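# Lower yellow lift table, set computer tower on floor

## Task

Use the release lever on the handle of the yellow lift table to bring the table fully down. Then place the silver computer tower standing upright on the floor next to the wall, never dropping it, and release it so that it stays there without the robot.

## Robot and tools

Robot: two arms, left_arm and right_arm. The right arm carries a right hand and the left arm a mirror-image left hand. Each hand has 16 finger motors. There are five cameras: cam_spot_left, cam_spot_right, cam_spot_wide, cam_left_wrist and cam_right_wrist, all 672x504.

Scene frame: the origin sits on the floor plane z = 0, directly under the midpoint between the two arm bases, which are 0.90 m higher. +x points forward, the way both arms face. +z points up. left_arm is on the +y side; this does not correspond to image sides. Positions are in metres, orientations are wxyz quaternions, and velocities are in m/s and rad/s. Printed values can be a few cm off.

Hand point axes (right hand): +z runs along the straight fingers toward the tips, +x runs across the palm away from the thumb, and +y points out of the palm, whose face is at y = -0.062 m. On the left hand +x points toward the thumb instead. A rigid mast on the palm side near the wrist (x +0.05 to +0.10, z -0.16 to -0.11) can strike objects.

The row of 48 numbers. Every number is in [-1, 1]. One row always covers both arms, even if only one moves, in this order:
1. left_arm dx, dy, dz, rx, ry, rz.
2. 16 left-hand motor numbers.
3. left current_limit, then left speed.
4. The same 24 for the right arm.

The 16 motors, in order: index_mcp, index_abd, index_pip, index_dip, middle_mcp, middle_abd, middle_pip, middle_dip, ring_mcp, ring_abd, ring_pip, ring_dip, thumb_cmc, thumb_axl, thumb_mcp, thumb_ipl.

Arm pose numbers: these are offsets, not a pose.
- They use the scene-frame axes and are measured from that arm's Hand target as it stood when the action or move began.
- In a multi-row action, every row is measured from that same start, not from the previous row. Sending the same offset again moves the arm further.
- Scale: 1.0 equals 0.6 m, or 180 degrees.
- rx, ry, rz form one rotation vector, turning about the Hand target position.
- Six zeros re-request the current Hand target.
- Commanded orientation is clipped to within 32 degrees of the measured one at each step.

Hand motor numbers: these are absolute goal angles, scaled linearly between each hinge's two stops. +1 bends or curls. Straight positions: _mcp -0.75, _abd 0.00, _pip -0.58, _dip -0.70, thumb_cmc -0.71, thumb_axl -0.68, thumb_mcp -0.23, thumb_ipl -0.17. A 0 is a real goal, not "no change". To leave a hand unchanged, send back its hand_goal, hand_current_limit and hand_speed.
- current_limit: -1 maps to 0 mA and +1 to 550 mA (never below 11 mA).
- speed: the set-point runs at (speed+1)/2 of 8.5 rad/s.
- Starting values are current_limit +0.4 and speed -0.6. They persist until changed.

Tools:
- execute_actions(actions, cameras): actions is a list of actions. Each action is a list of up to 15 rows, one per 1/30 s step; a shorter list repeats its final row. An empty list returns state plus all camera images.
- move(target, speed, blend, stop_force, zero, blocking, cameras): a straight path of each hand point toward one 48-number row, or through a list of up to 15 rows. Every row in the list is an offset from the same starting Hand targets. The whole move lasts at most 10 s.
  - speed: m/s, 0.002 to 3.2, default 0.25. Turning runs up to twice that in rad/s.
  - blend: corner rounding in metres; 0 stops at each target.
  - stop_force: in N, 4 to 120. It ends an arm's path when its wrist sensor feels that much push against the motion. Do not rely on it while the hand rotates, and omit it when backing off a contact.
  - zero: defaults to true and re-zeroes before the move.
  - blocking=false: returns after 0.5 s. It cannot be combined with stop_force.
  - In a list, keep the hand numbers identical when using stop_force.
  - The result adds a "move:" line giving the ending (done, off_target, moving, held, fault) and limits (paced means the pose was clipped; held means steps were withheld).
- wait(seconds 0 to 10, cameras): the arms hold their last command.
- stop(cameras): brakes a running move.
- zoom_image(camera, region [x0,y0,x1,y1]): pixels of that camera's newest image, at most 504x504.
- zero_wrist_force(arm): subtracts the current wrist reading from later readings.
- finished_scene(scene): ends the scene. It cannot be undone.

Results:
- Hand target is the last commanded pose; the next offsets count from it. A hand may rest short of it, and the next command asks for it again.
- hand_goal, hand_measured, hand_current_ma (positive means pushing toward -1) and hand_state (moving, goal, blocked, overload) list one entry per motor, in the order above.
- Wrist force and torque are given in the end-effector axes.
- Joint torques include the arm's own weight.
- Motor temperatures are reported.

Gripping: a finger presses only while its goal lies beyond the object's surface. Repeating hand_goal keeps a grip; repeating hand_measured loosens it.

Avoid:
- Any net force near 150 N, or joint contact torques above 293/293/133/48/48/48 N m (shoulder pan to wrist 3). Either stops the arm for 10 s. A held object's weight counts toward these limits.
- Stiff targets placed past a firm contact, and fast touches.
- A motor current at 495 mA or more for 5 s, which shuts that motor down.
- Motor heat above 85 °C, for example from holding loads or long stretched reaches.
- Paths near an arm's own base.
- Contact between the two arms.
- Dropping the tower, releasing it while it still moves, slamming, or letting anything fall.

Each tool is called as name([rows], argument=value, ...), one row to a line, values as JSON.

## Session

execute_actions(actions=[])

Scene clock: 0.00 s.
left_arm: end_effector_position=(+0.1086, +0.6064, +1.2328) hand_goal=(-0.754, +0.000, -0.576, -0.696, -0.754, +0.000, -0.576, -0.696, -0.754, +0.000, -0.576, -0.696, -0.714, -0.678, -0.226, -0.168) hand_measured=(-0.754, +0.000, -0.576, -0.696, -0.754, +0.000, -0.576, -0.696, -0.754, +0.000, -0.576, -0.696, -0.714, -0.678, -0.226, -0.168) hand_current_ma=(+0, +0, +0, +0, +0, +0, +0, +0, +0, +0, +0, +0, +0, +0, +0, +0) hand_state=(goal, goal, goal, goal, goal, goal, goal, goal, goal, goal, goal, goal, goal, goal, goal, goal) hand_current_limit=0.40 hand_speed=-0.60 end_effector_quat_wxyz=(-0.056, -0.085, +0.930, -0.352) | right_arm: end_effector_position=(+0.1354, -0.4963, +1.2398) hand_goal=(-0.754, +0.000, -0.576, -0.696, -0.754, +0.000, -0.576, -0.696, -0.754, +0.000, -0.576, -0.696, -0.714, -0.678, -0.226, -0.168) hand_measured=(-0.754, +0.000, -0.576, -0.696, -0.754, +0.000, -0.576, -0.696, -0.754, +0.000, -0.576, -0.696, -0.714, -0.678, -0.226, -0.168) hand_current_ma=(+0, +0, +0, +0, +0, +0, +0, +0, +0, +0, +0, +0, +0, +0, +0, +0) hand_state=(goal, goal, goal, goal, goal, goal, goal, goal, goal, goal, goal, goal, goal, goal, goal, goal) hand_current_limit=0.40 hand_speed=-0.60 end_effector_quat_wxyz=(-0.113, -0.066, +0.931, -0.340)
Joint positions: left_arm=[-0.091 -2.06 2.328 1.282 2.3 1.29] | right_arm=[-0.167 -2.06 2.324 1.381 2.3 1.29]
Joint velocities: within noise
Joint torques (N m): no reading
Motor temperatures (°C): left_arm=[32 29 32 35 36 38] | right_arm=[25 34 28 30 43 34]
Wrist force (N): no reading
Wrist torque (N m): no reading
Wrist force, peak (N): no reading
Hand target: left_arm +0.1086, +0.6064, +1.2328; -0.056, -0.085, +0.930, -0.352 | right_arm +0.1354, -0.4963, +1.2398; -0.113, -0.066, +0.931, -0.340

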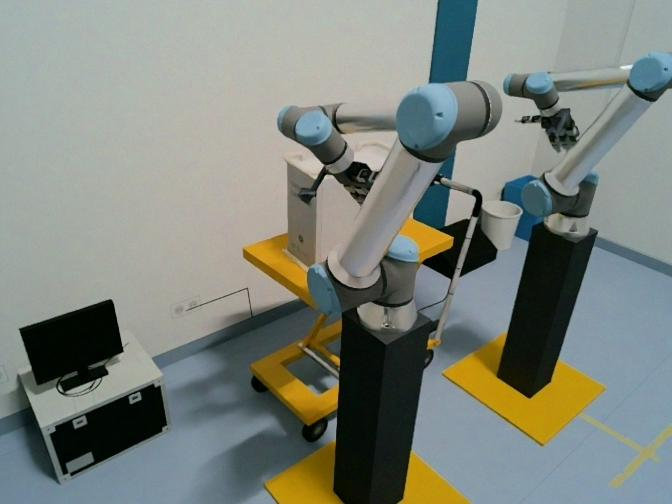

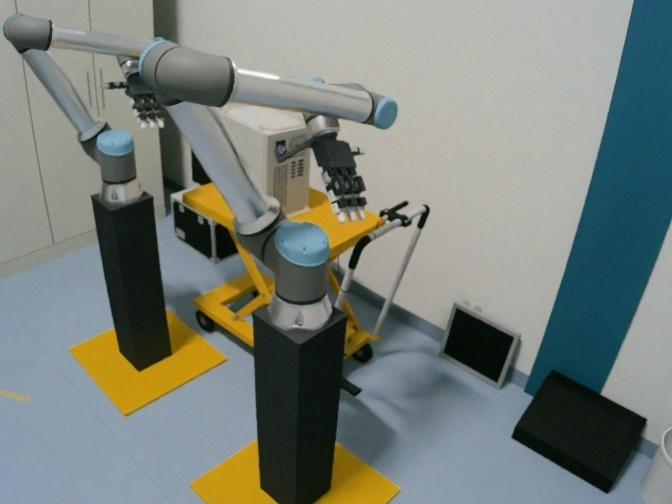

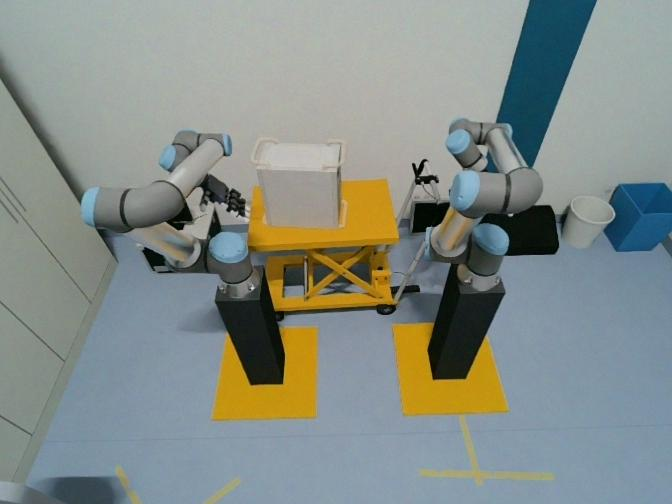

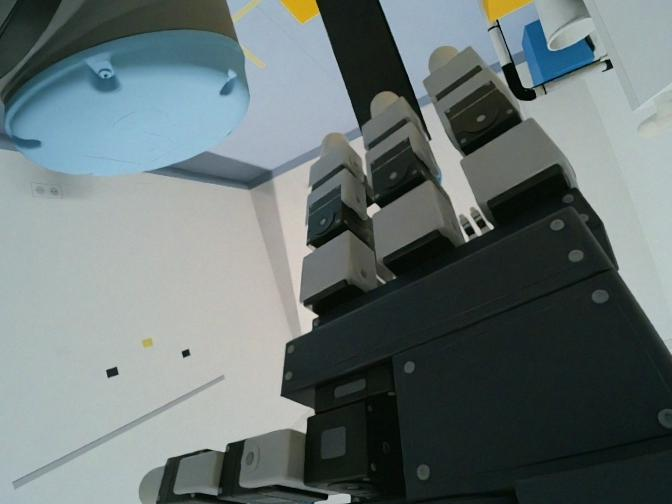

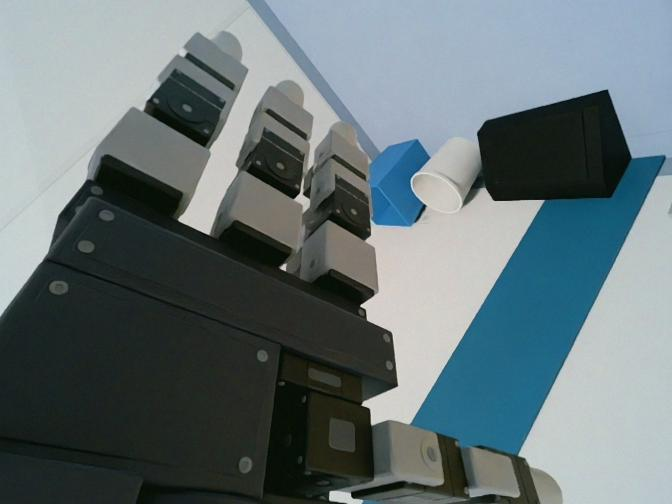

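zoom_image(camera="cam_spot_wide", region=[200, 100, 480, 340])

zoom_image(camera="cam_spot_right", region=[160, 80, 460, 400])

zoom_image(camera="cam_spot_left", region=[220, 130, 540, 450])

Scaled by 1.800 from the camera's 672x504 image, which has a finer 960x720 frame.

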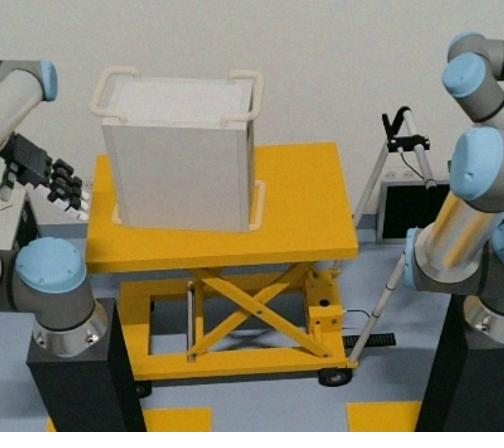

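Scaled by 1.575 from the camera's 672x504 image, which has a finer 960x720 frame.

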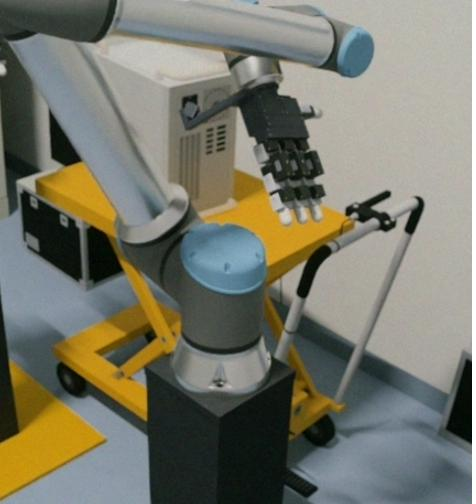

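Scaled by 1.575 from the camera's 672x504 image, which has a finer 960x720 frame.

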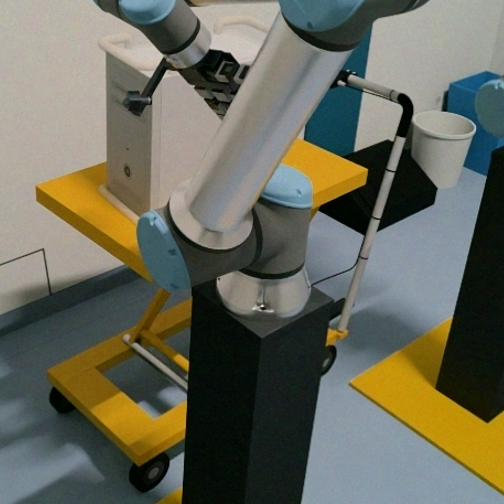

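zoom_image(camera="cam_spot_right", region=[330, 180, 450, 270])

zoom_image(camera="cam_spot_wide", region=[380, 140, 470, 230])

zoom_image(camera="cam_spot_left", region=[270, 130, 370, 290])

zoom_image(camera="cam_spot_wide", region=[240, 125, 360, 245])

Scaled by 4.200 from the camera's 672x504 image, which has a finer 960x720 frame.

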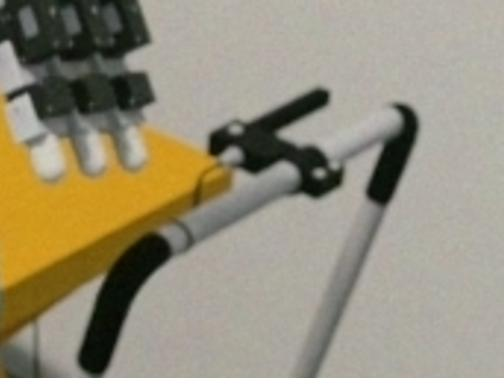

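Scaled by 5.600 from the camera's 672x504 image, which has a finer 960x720 frame.

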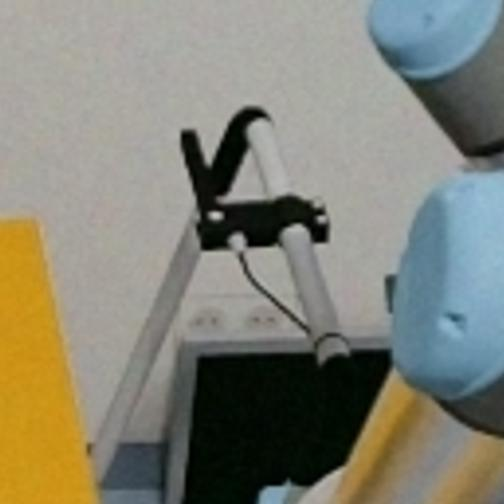

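Scaled by 3.150 from the camera's 672x504 image, which has a finer 960x720 frame.

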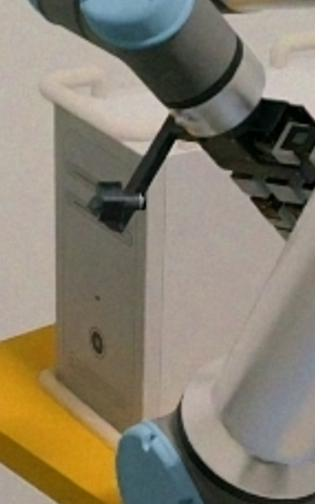

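Scaled by 4.200 from the camera's 672x504 image, which has a finer 960x720 frame.

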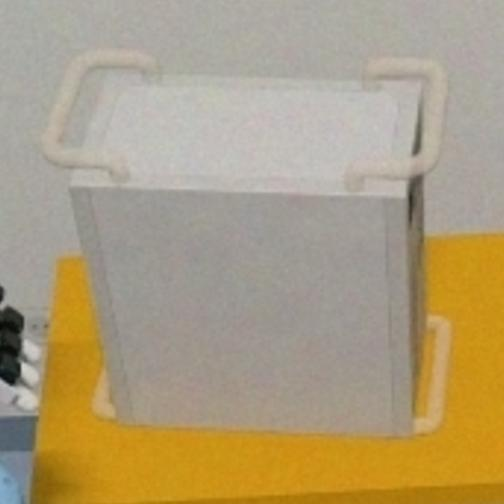

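move([
  [0,0,0,0,0,0,-0.754,0,-0.576,-0.696,-0.754,0,-0.576,-0.696,-0.754,0,-0.576,-0.696,-0.714,-0.678,-0.226,-0.168,0.4,-0.6,0.358,-0.006,0.1,0.0641,-0.0209,0.4895,-0.754,0,-0.576,-0.696,-0.754,0,-0.576,-0.696,-0.754,0,-0.576,-0.696,-0.714,-0.678,-0.226,-0.168,0.4,-0.6],
], speed=0.3, cameras=["cam_spot_right","cam_right_wrist"])

Scene clock: 49.23 s.
left_arm: end_effector_position=(+0.1086, +0.6064, +1.2328) hand_goal=(-0.754, +0.000, -0.576, -0.696, -0.754, +0.000, -0.576, -0.696, -0.754, +0.000, -0.576, -0.696, -0.714, -0.678, -0.226, -0.168) hand_measured=(-0.750, +0.000, -0.576, -0.696, -0.748, +0.000, -0.576, -0.696, -0.748, +0.000, -0.576, -0.696, -0.710, -0.678, -0.224, -0.168) hand_current_ma=(+4, +0, +0, +0, +5, +0, +0, +0, +5, +0, +0, +0, +3, +0, +1, +0) hand_state=(goal, goal, goal, goal, goal, goal, goal, goal, goal, goal, goal, goal, goal, goal, goal, goal) hand_current_limit=0.40 hand_speed=-0.60 end_effector_quat_wxyz=(-0.056, -0.085, +0.930, -0.352) | right_arm: end_effector_position=(+0.3502, -0.4999, +1.2998) hand_goal=(-0.754, +0.000, -0.576, -0.696, -0.754, +0.000, -0.576, -0.696, -0.754, +0.000, -0.576, -0.696, -0.714, -0.678, -0.226, -0.168) hand_measured=(-0.750, +0.000, -0.576, -0.696, -0.750, +0.000, -0.576, -0.696, -0.750, +0.000, -0.576, -0.696, -0.710, -0.678, -0.224, -0.168) hand_current_ma=(+1, +0, +0, +0, +1, +0, +0, +0, +1, +0, +0, +0, +1, +0, +0, +0) hand_state=(goal, goal, goal, goal, goal, goal, goal, goal, goal, goal, goal, goal, goal, goal, goal, goal) hand_current_limit=0.40 hand_speed=-0.60 end_effector_quat_wxyz=(-0.189, +0.694, -0.653, +0.238)
Joint positions: left_arm=[-0.091 -2.06 2.328 1.282 2.3 1.29] | right_arm=[-0.501 -1.989 2.031 0.953 1.335 -0.492]
Joint torques (N m): left_arm=[1.27 3.47 -35.71 3.58 1.21 0.11] | right_arm=[-14.58 5.08 -57.45 4.96 -3.33 -2.57]
Wrist force (N): left_arm=[0.1 -0.1 -0.3] | right_arm=[-0.3 0.2 -0.1]
Wrist torque (N m): left_arm=[0.01 -0.02 0.01] | right_arm=[-0.06 0.06 0.09]
Wrist force, peak (N): left_arm=[-0.5 0.6 -0.2] | right_arm=[0.5 0.5 0.9]
Hand target: left_arm +0.1086, +0.6064, +1.2328; -0.056, -0.085, +0.930, -0.352 | right_arm +0.3502, -0.4999, +1.2998; -0.189, +0.694, -0.653, +0.238
Off the commanded pose: left_arm 0.000 m, 0 deg | right_arm 0.000 m, 0 deg.
move: done
Images, in order (width x height): cam_spot_right 672x504, cam_right_wrist 672x504.

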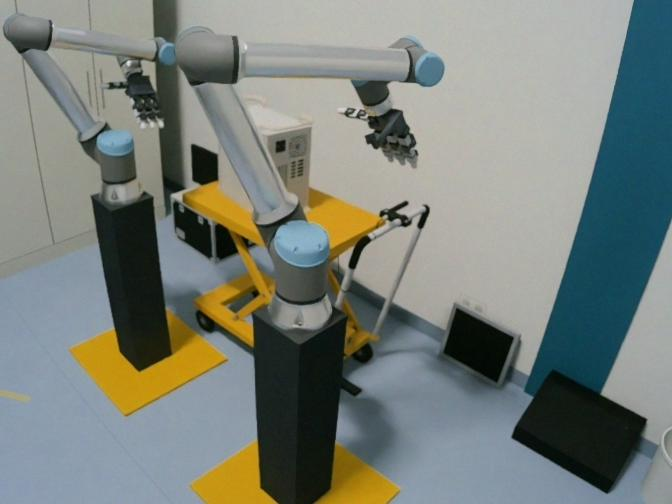

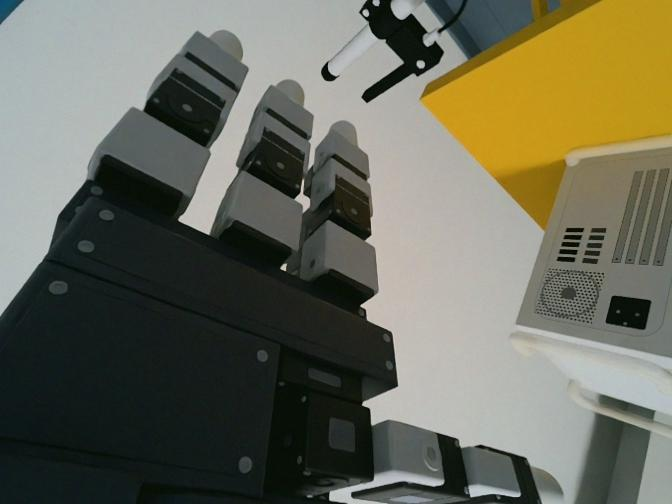

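move([
  [0,0,0,0,0,0,-0.754,0,-0.576,-0.696,-0.754,0,-0.576,-0.696,-0.754,0,-0.576,-0.696,-0.714,-0.678,-0.226,-0.168,0.4,-0.6,0.25,0,-0.083,0.0641,-0.0209,0.4895,-0.754,0,-0.576,-0.696,-0.754,0,-0.576,-0.696,-0.754,0,-0.576,-0.696,-0.714,-0.678,-0.226,-0.168,0.4,-0.6],
], speed=0.3, cameras=["cam_spot_right","cam_spot_wide","cam_right_wrist"])

Scene clock: 54.03 s.
left_arm: end_effector_position=(+0.1086, +0.6064, +1.2328) hand_goal=(-0.754, +0.000, -0.576, -0.696, -0.754, +0.000, -0.576, -0.696, -0.754, +0.000, -0.576, -0.696, -0.714, -0.678, -0.226, -0.168) hand_measured=(-0.750, +0.000, -0.576, -0.696, -0.748, +0.000, -0.576, -0.696, -0.748, +0.000, -0.576, -0.696, -0.710, -0.678, -0.224, -0.168) hand_current_ma=(+4, +0, +0, +0, +5, +0, +0, +0, +5, +0, +0, +0, +3, +0, +1, +0) hand_state=(goal, goal, goal, goal, goal, goal, goal, goal, goal, goal, goal, goal, goal, goal, goal, goal) hand_current_limit=0.40 hand_speed=-0.60 end_effector_quat_wxyz=(-0.056, -0.085, +0.930, -0.352) | right_arm: end_effector_position=(+0.5002, -0.4999, +1.2500) hand_goal=(-0.754, +0.000, -0.576, -0.696, -0.754, +0.000, -0.576, -0.696, -0.754, +0.000, -0.576, -0.696, -0.714, -0.678, -0.226, -0.168) hand_measured=(-0.748, +0.000, -0.576, -0.696, -0.748, +0.000, -0.576, -0.696, -0.748, +0.000, -0.576, -0.696, -0.710, -0.678, -0.224, -0.168) hand_current_ma=(+1, +0, +0, +0, +1, +0, +0, +0, +1, +0, +0, +0, +1, +0, +0, +0) hand_state=(goal, goal, goal, goal, goal, goal, goal, goal, goal, goal, goal, goal, goal, goal, goal, goal) hand_current_limit=0.40 hand_speed=-0.60 end_effector_quat_wxyz=(-0.382, +0.924, -0.001, +0.000)
Joint positions: left_arm=[-0.091 -2.06 2.328 1.282 2.3 1.29] | right_arm=[-0.459 -1.419 1.872 1.533 0.884 -2.179]
Joint torques (N m): left_arm=[1.55 2.3 -34.84 3.48 1.24 0.56] | right_arm=[17.85 -35.65 -50.44 7.11 1.85 -2.55]
Wrist force (N): left_arm=[-0.1 -0.2 -0.3] | right_arm=[0.1 -0.7 -0.2]
Wrist torque (N m): left_arm=[0.00 0.01 0.00] | right_arm=[-0.20 0.01 0.04]
Wrist force, peak (N): left_arm=[-0.6 0.0 0.1] | right_arm=[-0.5 0.8 -0.3]
Hand target: left_arm +0.1086, +0.6064, +1.2328; -0.056, -0.085, +0.930, -0.352 | right_arm +0.5002, -0.4999, +1.2500; -0.382, +0.924, -0.001, +0.000
Off the commanded pose: left_arm 0.000 m, 0 deg | right_arm 0.000 m, 0 deg.
move: done
Images, in order (width x height): cam_spot_right 672x504, cam_spot_wide 672x504, cam_right_wrist 672x504.

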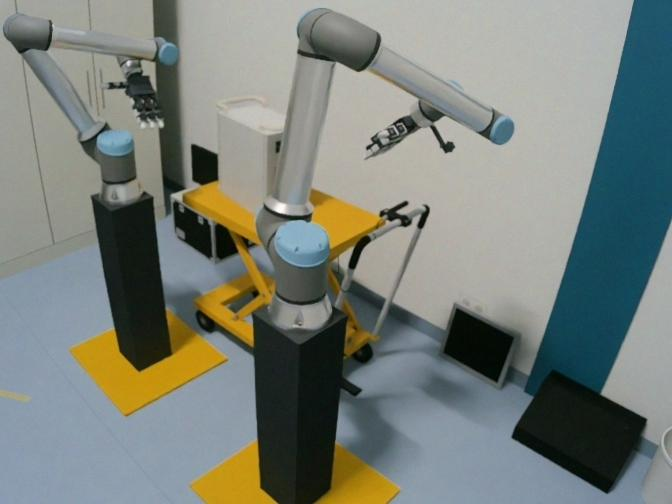

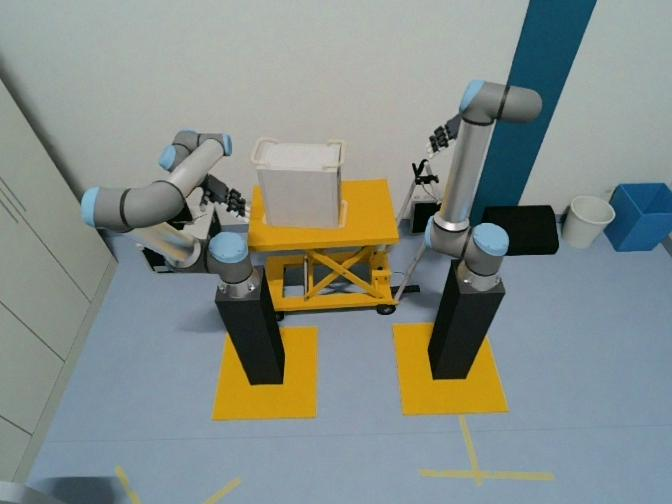

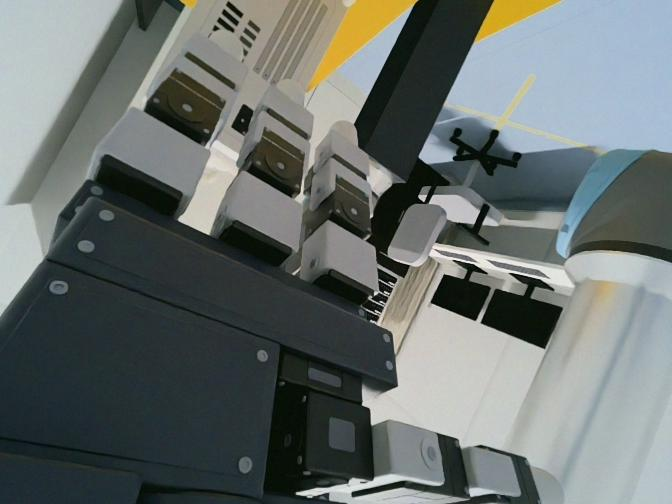

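move([
  [0,0,0,0,0,0,-0.754,0,-0.576,-0.696,-0.754,0,-0.576,-0.696,-0.754,0,-0.576,-0.696,-0.714,-0.678,-0.226,-0.168,0.4,-0.6,-0.433,-0.083,-0.2,-0.0641,0.0209,-0.4895,-0.754,0,-0.576,-0.696,-0.754,0,-0.576,-0.696,-0.754,0,-0.576,-0.696,-0.714,-0.678,-0.226,-0.168,0.4,-0.6],
], speed=0.3, cameras=["cam_right_wrist"])

zoom_image(camera="cam_right_wrist", region=[200, 150, 500, 375])

Scene clock: 66.90 s.
left_arm: end_effector_position=(+0.1086, +0.6064, +1.2328) hand_goal=(-0.754, +0.000, -0.576, -0.696, -0.754, +0.000, -0.576, -0.696, -0.754, +0.000, -0.576, -0.696, -0.714, -0.678, -0.226, -0.168) hand_measured=(-0.750, +0.000, -0.576, -0.696, -0.748, +0.000, -0.576, -0.696, -0.748, +0.000, -0.576, -0.696, -0.710, -0.678, -0.224, -0.168) hand_current_ma=(+4, +0, +0, +0, +5, +0, +0, +0, +5, +0, +0, +0, +3, +0, +1, +0) hand_state=(goal, goal, goal, goal, goal, goal, goal, goal, goal, goal, goal, goal, goal, goal, goal, goal) hand_current_limit=0.40 hand_speed=-0.60 end_effector_quat_wxyz=(-0.056, -0.085, +0.930, -0.352) | right_arm: end_effector_position=(+0.2424, -0.5497, +1.1300) hand_goal=(-0.754, +0.000, -0.576, -0.696, -0.754, +0.000, -0.576, -0.696, -0.754, +0.000, -0.576, -0.696, -0.714, -0.678, -0.226, -0.168) hand_measured=(-0.748, +0.000, -0.576, -0.696, -0.748, +0.000, -0.576, -0.696, -0.748, +0.000, -0.576, -0.696, -0.710, -0.678, -0.224, -0.168) hand_current_ma=(+1, +0, +0, +0, +1, +0, +0, +0, +1, +0, +0, +0, +1, +0, +0, +0) hand_state=(goal, goal, goal, goal, goal, goal, goal, goal, goal, goal, goal, goal, goal, goal, goal, goal) hand_current_limit=0.40 hand_speed=-0.60 end_effector_quat_wxyz=(-0.181, +0.696, -0.655, +0.233)
Joint positions: left_arm=[-0.091 -2.06 2.328 1.282 2.3 1.29] | right_arm=[-1.474 -2.321 2.552 1.212 0.985 -1.495]
Joint torques (N m): left_arm=[1.74 2.93 -35.34 3.48 1.05 0.47] | right_arm=[-15.27 5.01 -26.94 6.43 -3.32 -2.65]
Wrist force (N): left_arm=[-0.2 0.4 -0.1] | right_arm=[0.1 -0.6 0.3]
Wrist torque (N m): left_arm=[0.06 0.03 -0.03] | right_arm=[-0.13 0.04 0.07]
Wrist force, peak (N): left_arm=[-0.5 -0.4 0.2] | right_arm=[0.6 -0.9 -0.5]
Hand target: left_arm +0.1086, +0.6064, +1.2328; -0.056, -0.085, +0.930, -0.352 | right_arm +0.2404, -0.5497, +1.1300; -0.189, +0.694, -0.653, +0.238
Off the commanded pose: left_arm 0.000 m, 0 deg | right_arm 0.002 m, 1 deg.
move: done
Images, in order (width x height): cam_right_wrist 672x504.

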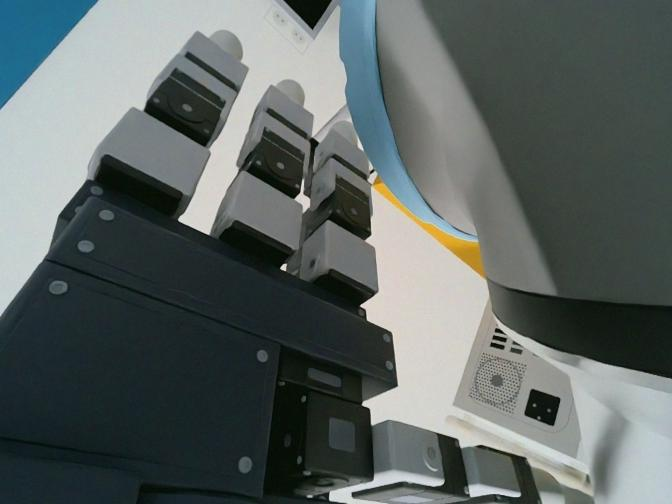

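Scaled by 1.680 from the camera's 672x504 image, which has a finer 960x720 frame.

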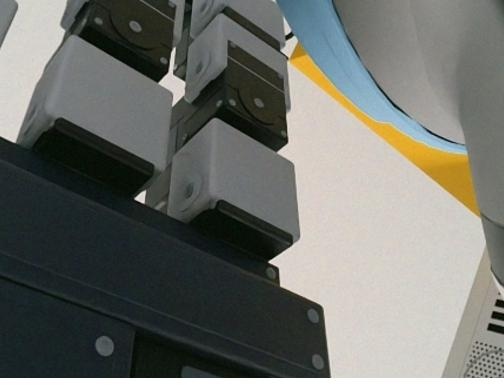

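move([
  [0,0,0,0,0,0,-0.754,0,-0.576,-0.696,-0.754,0,-0.576,-0.696,-0.754,0,-0.576,-0.696,-0.714,-0.678,-0.226,-0.168,0.4,-0.6,0.091,0.004,0.26,-0.0565,0.102,0,-0.754,0,-0.576,-0.696,-0.754,0,-0.576,-0.696,-0.754,0,-0.576,-0.696,-0.714,-0.678,-0.226,-0.168,0.4,-0.6],
], speed=0.3, cameras=["cam_right_wrist"])

Scene clock: 73.43 s.
left_arm: end_effector_position=(+0.1086, +0.6064, +1.2328) hand_goal=(-0.754, +0.000, -0.576, -0.696, -0.754, +0.000, -0.576, -0.696, -0.754, +0.000, -0.576, -0.696, -0.714, -0.678, -0.226, -0.168) hand_measured=(-0.750, +0.000, -0.576, -0.696, -0.748, +0.000, -0.576, -0.696, -0.748, +0.000, -0.576, -0.696, -0.710, -0.678, -0.224, -0.168) hand_current_ma=(+4, +0, +0, +0, +5, +0, +0, +0, +5, +0, +0, +0, +3, +0, +1, +0) hand_state=(goal, goal, goal, goal, goal, goal, goal, goal, goal, goal, goal, goal, goal, goal, goal, goal) hand_current_limit=0.40 hand_speed=-0.60 end_effector_quat_wxyz=(-0.056, -0.085, +0.930, -0.352) | right_arm: end_effector_position=(+0.2950, -0.5473, +1.2860) hand_goal=(-0.754, +0.000, -0.576, -0.696, -0.754, +0.000, -0.576, -0.696, -0.754, +0.000, -0.576, -0.696, -0.714, -0.678, -0.226, -0.168) hand_measured=(-0.748, +0.000, -0.576, -0.696, -0.748, +0.000, -0.576, -0.696, -0.748, +0.000, -0.576, -0.696, -0.710, -0.678, -0.224, -0.168) hand_current_ma=(+1, +0, +0, +0, +1, +0, +0, +0, +1, +0, +0, +0, +1, +0, +0, +0) hand_state=(goal, goal, goal, goal, goal, goal, goal, goal, goal, goal, goal, goal, goal, goal, goal, goal) hand_current_limit=0.40 hand_speed=-0.60 end_effector_quat_wxyz=(-0.020, +0.737, -0.651, +0.181)
Joint positions: left_arm=[-0.091 -2.06 2.328 1.282 2.3 1.29] | right_arm=[-0.455 -1.903 2.031 1.08 1.627 -0.589]
Joint torques (N m): left_arm=[0.27 2.85 -35.38 3.61 0.78 0.51] | right_arm=[19.05 0.97 -56.26 6.2 3.71 2.85]
Wrist force (N): left_arm=[0.2 0.1 0.1] | right_arm=[0.1 0.5 -0.1]
Wrist torque (N m): left_arm=[0.00 -0.02 0.02] | right_arm=[0.07 -0.03 0.05]
Wrist force, peak (N): left_arm=[-0.2 0.5 -0.4] | right_arm=[0.0 0.5 1.3]
Hand target: left_arm +0.1086, +0.6064, +1.2328; -0.056, -0.085, +0.930, -0.352 | right_arm +0.2950, -0.5473, +1.2860; -0.020, +0.737, -0.651, +0.181
Off the commanded pose: left_arm 0.000 m, 0 deg | right_arm 0.000 m, 0 deg.
move: done
Images, in order (width x height): cam_right_wrist 672x504.

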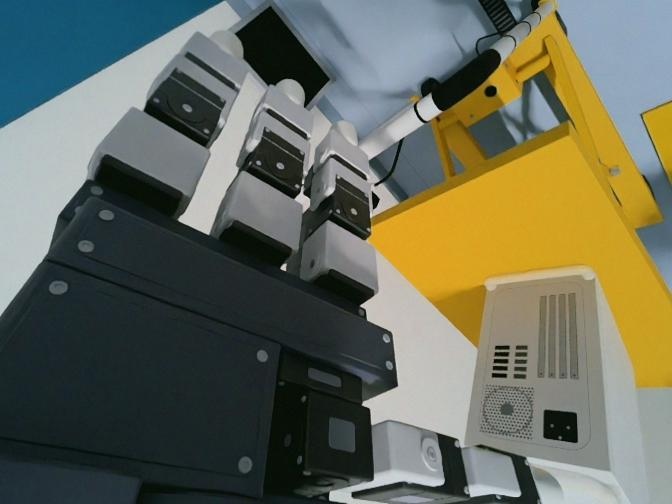

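move([
  [0,0,0,0,0,0,-0.754,0,-0.576,-0.696,-0.754,0,-0.576,-0.696,-0.754,0,-0.576,-0.696,-0.714,-0.678,-0.226,-0.168,0.4,-0.6,0.0,0.1,0.0,0,0,-0.2,-0.754,0,-0.576,-0.696,-0.754,0,-0.576,-0.696,-0.754,0,-0.576,-0.696,-0.714,-0.678,-0.226,-0.168,0.4,-0.6],
], speed=0.3, cameras=["cam_right_wrist"])

Scene clock: 76.63 s.
left_arm: end_effector_position=(+0.1086, +0.6064, +1.2328) hand_goal=(-0.754, +0.000, -0.576, -0.696, -0.754, +0.000, -0.576, -0.696, -0.754, +0.000, -0.576, -0.696, -0.714, -0.678, -0.226, -0.168) hand_measured=(-0.750, +0.000, -0.576, -0.696, -0.748, +0.000, -0.576, -0.696, -0.748, +0.000, -0.576, -0.696, -0.710, -0.678, -0.224, -0.168) hand_current_ma=(+4, +0, +0, +0, +5, +0, +0, +0, +5, +0, +0, +0, +3, +0, +1, +0) hand_state=(goal, goal, goal, goal, goal, goal, goal, goal, goal, goal, goal, goal, goal, goal, goal, goal) hand_current_limit=0.40 hand_speed=-0.60 end_effector_quat_wxyz=(-0.056, -0.085, +0.930, -0.352) | right_arm: end_effector_position=(+0.2950, -0.4874, +1.2860) hand_goal=(-0.754, +0.000, -0.576, -0.696, -0.754, +0.000, -0.576, -0.696, -0.754, +0.000, -0.576, -0.696, -0.714, -0.678, -0.226, -0.168) hand_measured=(-0.748, +0.000, -0.576, -0.696, -0.748, +0.000, -0.576, -0.696, -0.748, +0.000, -0.576, -0.696, -0.710, -0.678, -0.224, -0.168) hand_current_ma=(+1, +0, +0, +0, +1, +0, +0, +0, +1, +0, +0, +0, +1, +0, +0, +0) hand_state=(goal, goal, goal, goal, goal, goal, goal, goal, goal, goal, goal, goal, goal, goal, goal, goal) hand_current_limit=0.40 hand_speed=-0.60 end_effector_quat_wxyz=(-0.037, -0.500, +0.847, -0.179) end_effector_velocity=(+0.000, +0.001, +0.000) end_effector_angular_velocity=(-0.001, -0.001, -0.003)
Joint positions: left_arm=[-0.091 -2.06 2.328 1.282 2.3 1.29] | right_arm=[-0.269 -1.822 2.006 1.173 1.871 0.203]
Joint velocities: left_arm=[within noise] | right_arm=[0.002 0.001 0 0 0.001 0.005]
Joint torques (N m): left_arm=[-0.39 2.29 -35.19 3.6 0.69 1] | right_arm=[19.57 -5.7 -55.69 6.42 3.89 2.35]
Wrist force (N): left_arm=[0.1 0.3 0.0] | right_arm=[0.4 0.9 0.4]
Wrist torque (N m): left_arm=[0.04 -0.01 0.00] | right_arm=[0.02 -0.06 0.00]
Wrist force, peak (N): left_arm=[-0.6 -0.3 -0.2] | right_arm=[0.7 1.1 0.8]
Hand target: left_arm +0.1086, +0.6064, +1.2328; -0.056, -0.085, +0.930, -0.352 | right_arm +0.2950, -0.4873, +1.2860; -0.037, -0.500, +0.847, -0.179
Off the commanded pose: left_arm 0.000 m, 0 deg | right_arm 0.000 m, 0 deg.
move: done
Images, in order (width x height): cam_right_wrist 672x504.

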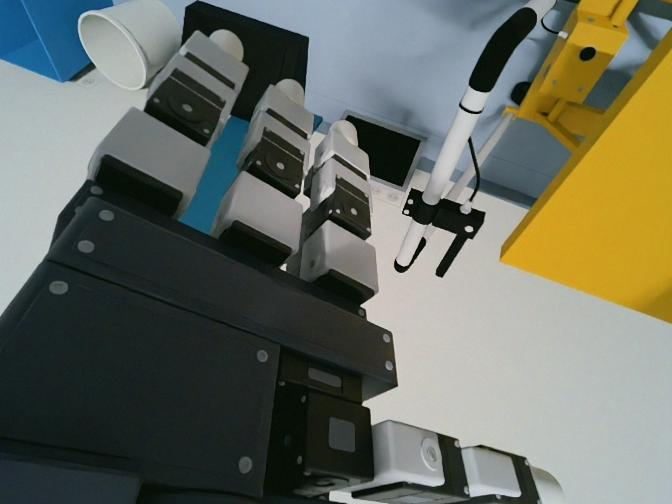

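zoom_image(camera="cam_right_wrist", region=[370, 130, 530, 290])

Scaled by 3.150 from the camera's 672x504 image, which has a finer 960x720 frame.

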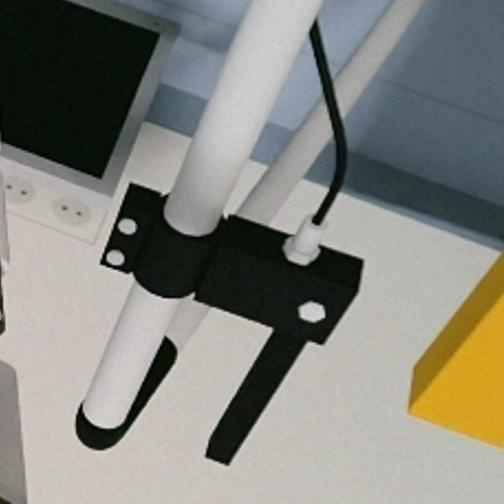

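move([
  [0,0,0,0,0,0,-0.754,0,-0.576,-0.696,-0.754,0,-0.576,-0.696,-0.754,0,-0.576,-0.696,-0.714,-0.678,-0.226,-0.168,0.4,-0.6,0.2,0.0,0.0,0,0,0,-0.754,0,-0.576,-0.696,-0.754,0,-0.576,-0.696,-0.754,0,-0.576,-0.696,-0.714,-0.678,-0.226,-0.168,0.4,-0.6],
], speed=0.3, cameras=["cam_right_wrist"])

move([
  [0,0,0,0,0,0,-0.754,0,-0.576,-0.696,-0.754,0,-0.576,-0.696,-0.754,0,-0.576,-0.696,-0.714,-0.678,-0.226,-0.168,0.4,-0.6,-0.1,-0.2,0.0,0,0,0,-0.754,0,-0.576,-0.696,-0.754,0,-0.576,-0.696,-0.754,0,-0.576,-0.696,-0.714,-0.678,-0.226,-0.168,0.4,-0.6],
], speed=0.3, cameras=["cam_right_wrist"])

Scene clock: 84.63 s.
left_arm: end_effector_position=(+0.1086, +0.6064, +1.2328) hand_goal=(-0.754, +0.000, -0.576, -0.696, -0.754, +0.000, -0.576, -0.696, -0.754, +0.000, -0.576, -0.696, -0.714, -0.678, -0.226, -0.168) hand_measured=(-0.750, +0.000, -0.576, -0.696, -0.748, +0.000, -0.576, -0.696, -0.748, +0.000, -0.576, -0.696, -0.710, -0.678, -0.224, -0.168) hand_current_ma=(+4, +0, +0, +0, +5, +0, +0, +0, +5, +0, +0, +0, +3, +0, +1, +0) hand_state=(goal, goal, goal, goal, goal, goal, goal, goal, goal, goal, goal, goal, goal, goal, goal, goal) hand_current_limit=0.40 hand_speed=-0.60 end_effector_quat_wxyz=(-0.056, -0.085, +0.930, -0.352) | right_arm: end_effector_position=(+0.4148, -0.4873, +1.2860) hand_goal=(-0.754, +0.000, -0.576, -0.696, -0.754, +0.000, -0.576, -0.696, -0.754, +0.000, -0.576, -0.696, -0.714, -0.678, -0.226, -0.168) hand_measured=(-0.748, +0.000, -0.576, -0.696, -0.748, +0.000, -0.576, -0.696, -0.748, +0.000, -0.576, -0.696, -0.710, -0.678, -0.224, -0.168) hand_current_ma=(+1, +0, +0, +0, +1, +0, +0, +0, +1, +0, +0, +0, +1, +0, +0, +0) hand_state=(goal, goal, goal, goal, goal, goal, goal, goal, goal, goal, goal, goal, goal, goal, goal, goal) hand_current_limit=0.40 hand_speed=-0.60 end_effector_quat_wxyz=(-0.037, -0.500, +0.847, -0.179)
Joint positions: left_arm=[-0.091 -2.06 2.328 1.282 2.3 1.29] | right_arm=[-0.192 -1.599 1.822 1.158 1.887 0.282]
Joint torques (N m): left_arm=[1.47 1.21 -35.74 3.78 0.75 0.34] | right_arm=[20.37 -25.5 -54.81 6.15 4.45 2.85]
Wrist force (N): left_arm=[0.0 0.0 0.1] | right_arm=[0.0 0.3 0.4]
Wrist torque (N m): left_arm=[0.00 0.01 0.00] | right_arm=[-0.05 0.00 0.07]
Wrist force, peak (N): left_arm=[-0.6 0.0 -0.5] | right_arm=[0.7 2.2 0.3]
Hand target: left_arm +0.1086, +0.6064, +1.2328; -0.056, -0.085, +0.930, -0.352 | right_arm +0.4150, -0.4873, +1.2860; -0.037, -0.500, +0.847, -0.179
Off the commanded pose: left_arm 0.000 m, 0 deg | right_arm 0.000 m, 0 deg.
move: done
Images, in order (width x height): cam_right_wrist 672x504.

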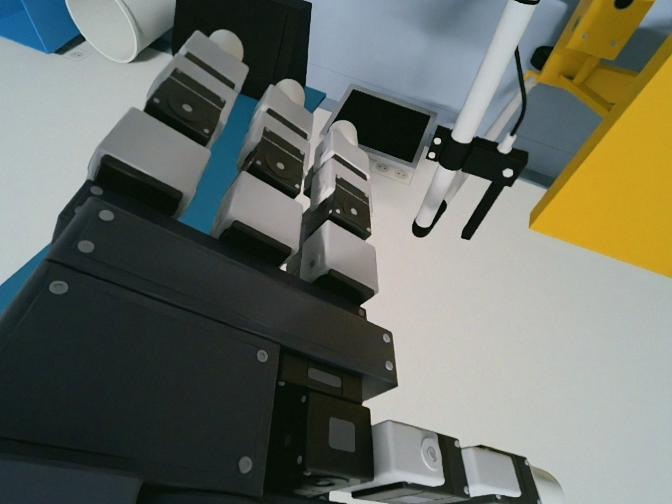

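Scene clock: 86.00 s.
left_arm: end_effector_position=(+0.1086, +0.6064, +1.2328) hand_goal=(-0.754, +0.000, -0.576, -0.696, -0.754, +0.000, -0.576, -0.696, -0.754, +0.000, -0.576, -0.696, -0.714, -0.678, -0.226, -0.168) hand_measured=(-0.750, +0.000, -0.576, -0.696, -0.748, +0.000, -0.576, -0.696, -0.748, +0.000, -0.576, -0.696, -0.710, -0.678, -0.224, -0.168) hand_current_ma=(+4, +0, +0, +0, +5, +0, +0, +0, +5, +0, +0, +0, +3, +0, +1, +0) hand_state=(goal, goal, goal, goal, goal, goal, goal, goal, goal, goal, goal, goal, goal, goal, goal, goal) hand_current_limit=0.40 hand_speed=-0.60 end_effector_quat_wxyz=(-0.056, -0.085, +0.930, -0.352) | right_arm: end_effector_position=(+0.3550, -0.6072, +1.2860) hand_goal=(-0.754, +0.000, -0.576, -0.696, -0.754, +0.000, -0.576, -0.696, -0.754, +0.000, -0.576, -0.696, -0.714, -0.678, -0.226, -0.168) hand_measured=(-0.748, +0.000, -0.576, -0.696, -0.748, +0.000, -0.576, -0.696, -0.748, +0.000, -0.576, -0.696, -0.710, -0.678, -0.224, -0.168) hand_current_ma=(+1, +0, +0, +0, +1, +0, +0, +0, +1, +0, +0, +0, +1, +0, +0, +0) hand_state=(goal, goal, goal, goal, goal, goal, goal, goal, goal, goal, goal, goal, goal, goal, goal, goal) hand_current_limit=0.40 hand_speed=-0.60 end_effector_quat_wxyz=(-0.037, -0.500, +0.847, -0.179)
Joint positions: left_arm=[-0.091 -2.06 2.328 1.282 2.3 1.29] | right_arm=[-0.54 -1.732 1.921 1.096 1.804 -0.069]
Joint torques (N m): left_arm=[0.11 1.19 -35.26 3.43 0.51 0.39] | right_arm=[-14.91 -38.77 -27.97 -0.12 -1.45 -2.73]
Wrist force (N): left_arm=[-0.3 0.1 0.1] | right_arm=[-0.3 0.5 0.4]
Wrist torque (N m): left_arm=[0.01 0.04 -0.03] | right_arm=[-0.04 0.06 0.16]
Wrist force, peak (N): left_arm=[-0.2 -0.1 -0.5] | right_arm=[-1.4 0.2 0.3]
Hand target: left_arm +0.1086, +0.6064, +1.2328; -0.056, -0.085, +0.930, -0.352 | right_arm +0.3550, -0.6073, +1.2860; -0.037, -0.500, +0.847, -0.179
Off the commanded pose: left_arm 0.000 m, 0 deg | right_arm 0.000 m, 0 deg.
move: done
Images, in order (width x height): cam_right_wrist 672x504.

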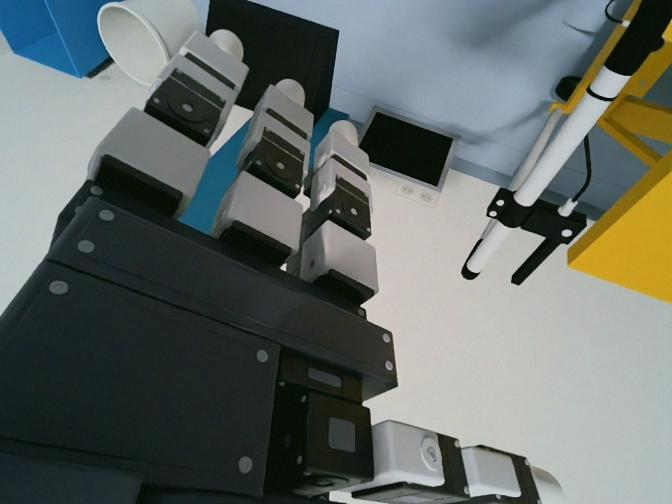

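move([
  [0,0,0,0,0,0,-0.754,0,-0.576,-0.696,-0.754,0,-0.576,-0.696,-0.754,0,-0.576,-0.696,-0.714,-0.678,-0.226,-0.168,0.4,-0.6,0.0,0.0,0.0,0,0,0,-0.342,0,-0.139,-0.261,0.068,0,0.299,0.174,-0.754,0,-0.576,-0.696,0.571,-0.678,-0.226,-0.168,0.4,-0.2],
], speed=0.3, cameras=["cam_right_wrist"])

zoom_image(camera="cam_right_wrist", region=[168, 0, 672, 504])

Scene clock: 91.93 s.
left_arm: end_effector_position=(+0.1086, +0.6064, +1.2328) hand_goal=(-0.754, +0.000, -0.576, -0.696, -0.754, +0.000, -0.576, -0.696, -0.754, +0.000, -0.576, -0.696, -0.714, -0.678, -0.226, -0.168) hand_measured=(-0.750, +0.000, -0.576, -0.696, -0.748, +0.000, -0.576, -0.696, -0.748, +0.000, -0.576, -0.696, -0.710, -0.678, -0.224, -0.168) hand_current_ma=(+4, +0, +0, +0, +5, +0, +0, +0, +5, +0, +0, +0, +3, +0, +1, +0) hand_state=(goal, goal, goal, goal, goal, goal, goal, goal, goal, goal, goal, goal, goal, goal, goal, goal) hand_current_limit=0.40 hand_speed=-0.60 end_effector_quat_wxyz=(-0.056, -0.085, +0.930, -0.352) | right_arm: end_effector_position=(+0.3550, -0.6073, +1.2860) hand_goal=(-0.342, +0.000, -0.140, -0.262, +0.068, +0.000, +0.298, +0.174, -0.754, +0.000, -0.576, -0.696, +0.570, -0.678, -0.226, -0.168) hand_measured=(-0.348, +0.000, -0.146, -0.266, +0.054, +0.000, +0.290, +0.172, -0.748, +0.000, -0.576, -0.696, +0.564, -0.678, -0.224, -0.168) hand_current_ma=(-1, +0, -1, -1, -6, +0, -2, +0, +1, +0, +0, +0, -1, +0, +0, +0) hand_state=(goal, goal, goal, goal, goal, goal, goal, goal, goal, goal, goal, goal, goal, goal, goal, goal) hand_current_limit=0.40 hand_speed=-0.20 end_effector_quat_wxyz=(-0.037, -0.500, +0.847, -0.179)
Joint positions: left_arm=[-0.091 -2.06 2.328 1.282 2.3 1.29] | right_arm=[-0.54 -1.732 1.921 1.096 1.804 -0.069]
Joint torques (N m): left_arm=[1.31 2.08 -36.08 3.55 0.45 0.52] | right_arm=[-12.67 -37.24 -29.34 3.18 -1.86 -2.22]
Wrist force (N): left_arm=[-0.1 -0.2 0.0] | right_arm=[-0.3 0.4 0.7]
Wrist torque (N m): left_arm=[-0.02 0.02 0.00] | right_arm=[0.06 0.00 0.21]
Wrist force, peak (N): left_arm=[-0.7 -0.1 -0.3] | right_arm=[-0.3 -1.0 0.2]
Hand target: left_arm +0.1086, +0.6064, +1.2328; -0.056, -0.085, +0.930, -0.352 | right_arm +0.3550, -0.6073, +1.2860; -0.037, -0.500, +0.847, -0.179
Off the commanded pose: left_arm 0.000 m, 0 deg | right_arm 0.000 m, 0 deg.
move: done
Images, in order (width x height): cam_right_wrist 672x504.

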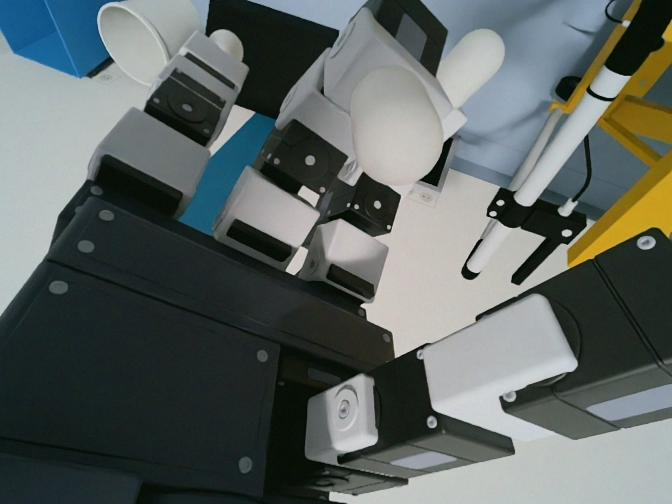

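Scaled by 1.000.

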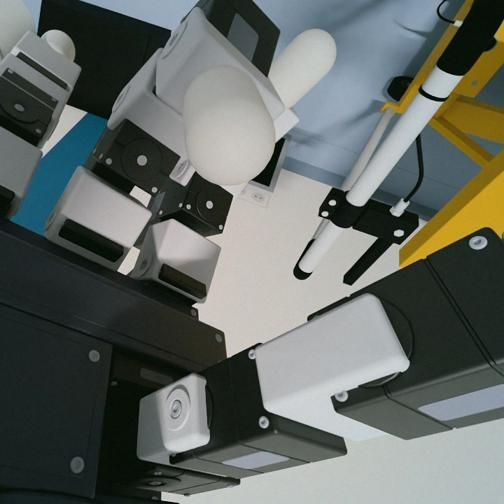

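move([
  [0,0,0,0,0,0,-0.754,0,-0.576,-0.696,-0.754,0,-0.576,-0.696,-0.754,0,-0.576,-0.696,-0.714,-0.678,-0.226,-0.168,0.4,-0.6,0.575,0.392,-0.143,0.0287,0.138,0.652,-0.754,0,-0.576,-0.696,-0.754,0,-0.576,-0.696,-0.754,0,-0.576,-0.696,-0.714,-0.678,-0.226,-0.168,0.4,-0.2],
], speed=0.3, cameras=["cam_right_wrist","cam_spot_right","cam_spot_wide"])

Scene clock: 128.20 s.
left_arm: end_effector_position=(+0.1086, +0.6064, +1.2328) hand_goal=(-0.754, +0.000, -0.576, -0.696, -0.754, +0.000, -0.576, -0.696, -0.754, +0.000, -0.576, -0.696, -0.714, -0.678, -0.226, -0.168) hand_measured=(-0.750, +0.000, -0.576, -0.696, -0.748, +0.000, -0.576, -0.696, -0.748, +0.000, -0.576, -0.696, -0.710, -0.678, -0.224, -0.168) hand_current_ma=(+4, +0, +0, +0, +5, +0, +0, +0, +5, +0, +0, +0, +3, +0, +1, +0) hand_state=(goal, goal, goal, goal, goal, goal, goal, goal, goal, goal, goal, goal, goal, goal, goal, goal) hand_current_limit=0.40 hand_speed=-0.60 end_effector_quat_wxyz=(-0.056, -0.085, +0.930, -0.352) | right_arm: end_effector_position=(+0.6999, -0.3722, +1.2002) hand_goal=(-0.754, +0.000, -0.576, -0.696, -0.754, +0.000, -0.576, -0.696, -0.754, +0.000, -0.576, -0.696, -0.714, -0.678, -0.226, -0.168) hand_measured=(-0.750, +0.000, -0.572, -0.694, -0.750, +0.000, -0.572, -0.694, -0.750, +0.000, -0.576, -0.696, -0.712, -0.678, -0.224, -0.168) hand_current_ma=(+1, +0, +1, +0, +1, +0, +1, +0, +1, +0, +0, +0, +0, +0, +0, +0) hand_state=(goal, goal, goal, goal, goal, goal, goal, goal, goal, goal, goal, goal, goal, goal, goal, goal) hand_current_limit=0.40 hand_speed=-0.20 end_effector_quat_wxyz=(+0.000, +1.000, +0.000, -0.001)
Joint positions: left_arm=[-0.091 -2.06 2.328 1.282 2.3 1.29] | right_arm=[0.12 -1.022 1.3 1.294 1.571 -1.45]
Joint torques (N m): left_arm=[1.86 1.76 -35.44 3.43 0.26 0.44] | right_arm=[19.17 -69.39 -53.7 6.39 -2.44 -2.24]
Wrist force (N): left_arm=[-0.2 -0.1 -0.2] | right_arm=[0.3 0.3 -0.7]
Wrist torque (N m): left_arm=[0.01 0.02 -0.01] | right_arm=[0.19 0.09 0.34]
Wrist force, peak (N): left_arm=[-0.3 -0.3 -0.6] | right_arm=[1.2 1.0 0.1]
Hand target: left_arm +0.1086, +0.6064, +1.2328; -0.056, -0.085, +0.930, -0.352 | right_arm +0.7000, -0.3721, +1.2002; +0.000, +1.000, +0.000, -0.001
Off the commanded pose: left_arm 0.000 m, 0 deg | right_arm 0.000 m, 0 deg.
move: done
Images, in order (width x height): cam_spot_right 672x504, cam_spot_wide 672x504, cam_right_wrist 672x504.

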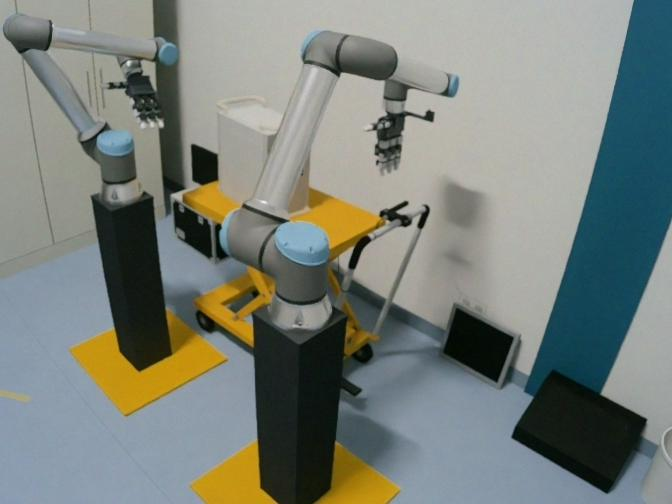

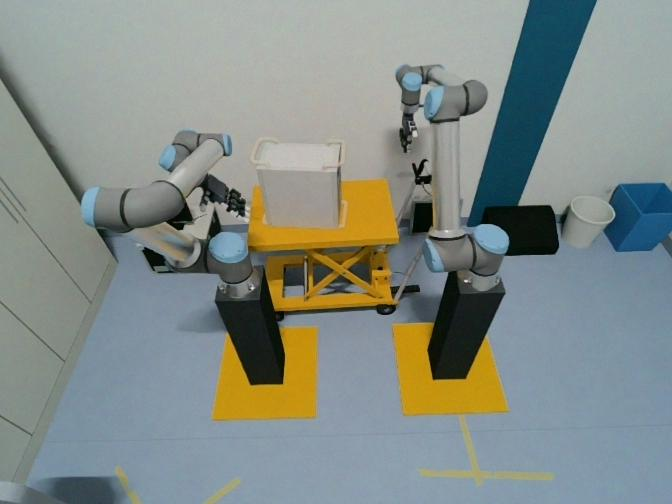

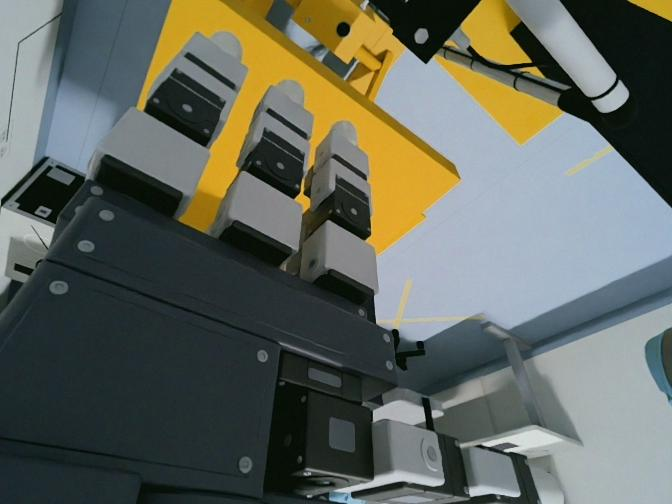

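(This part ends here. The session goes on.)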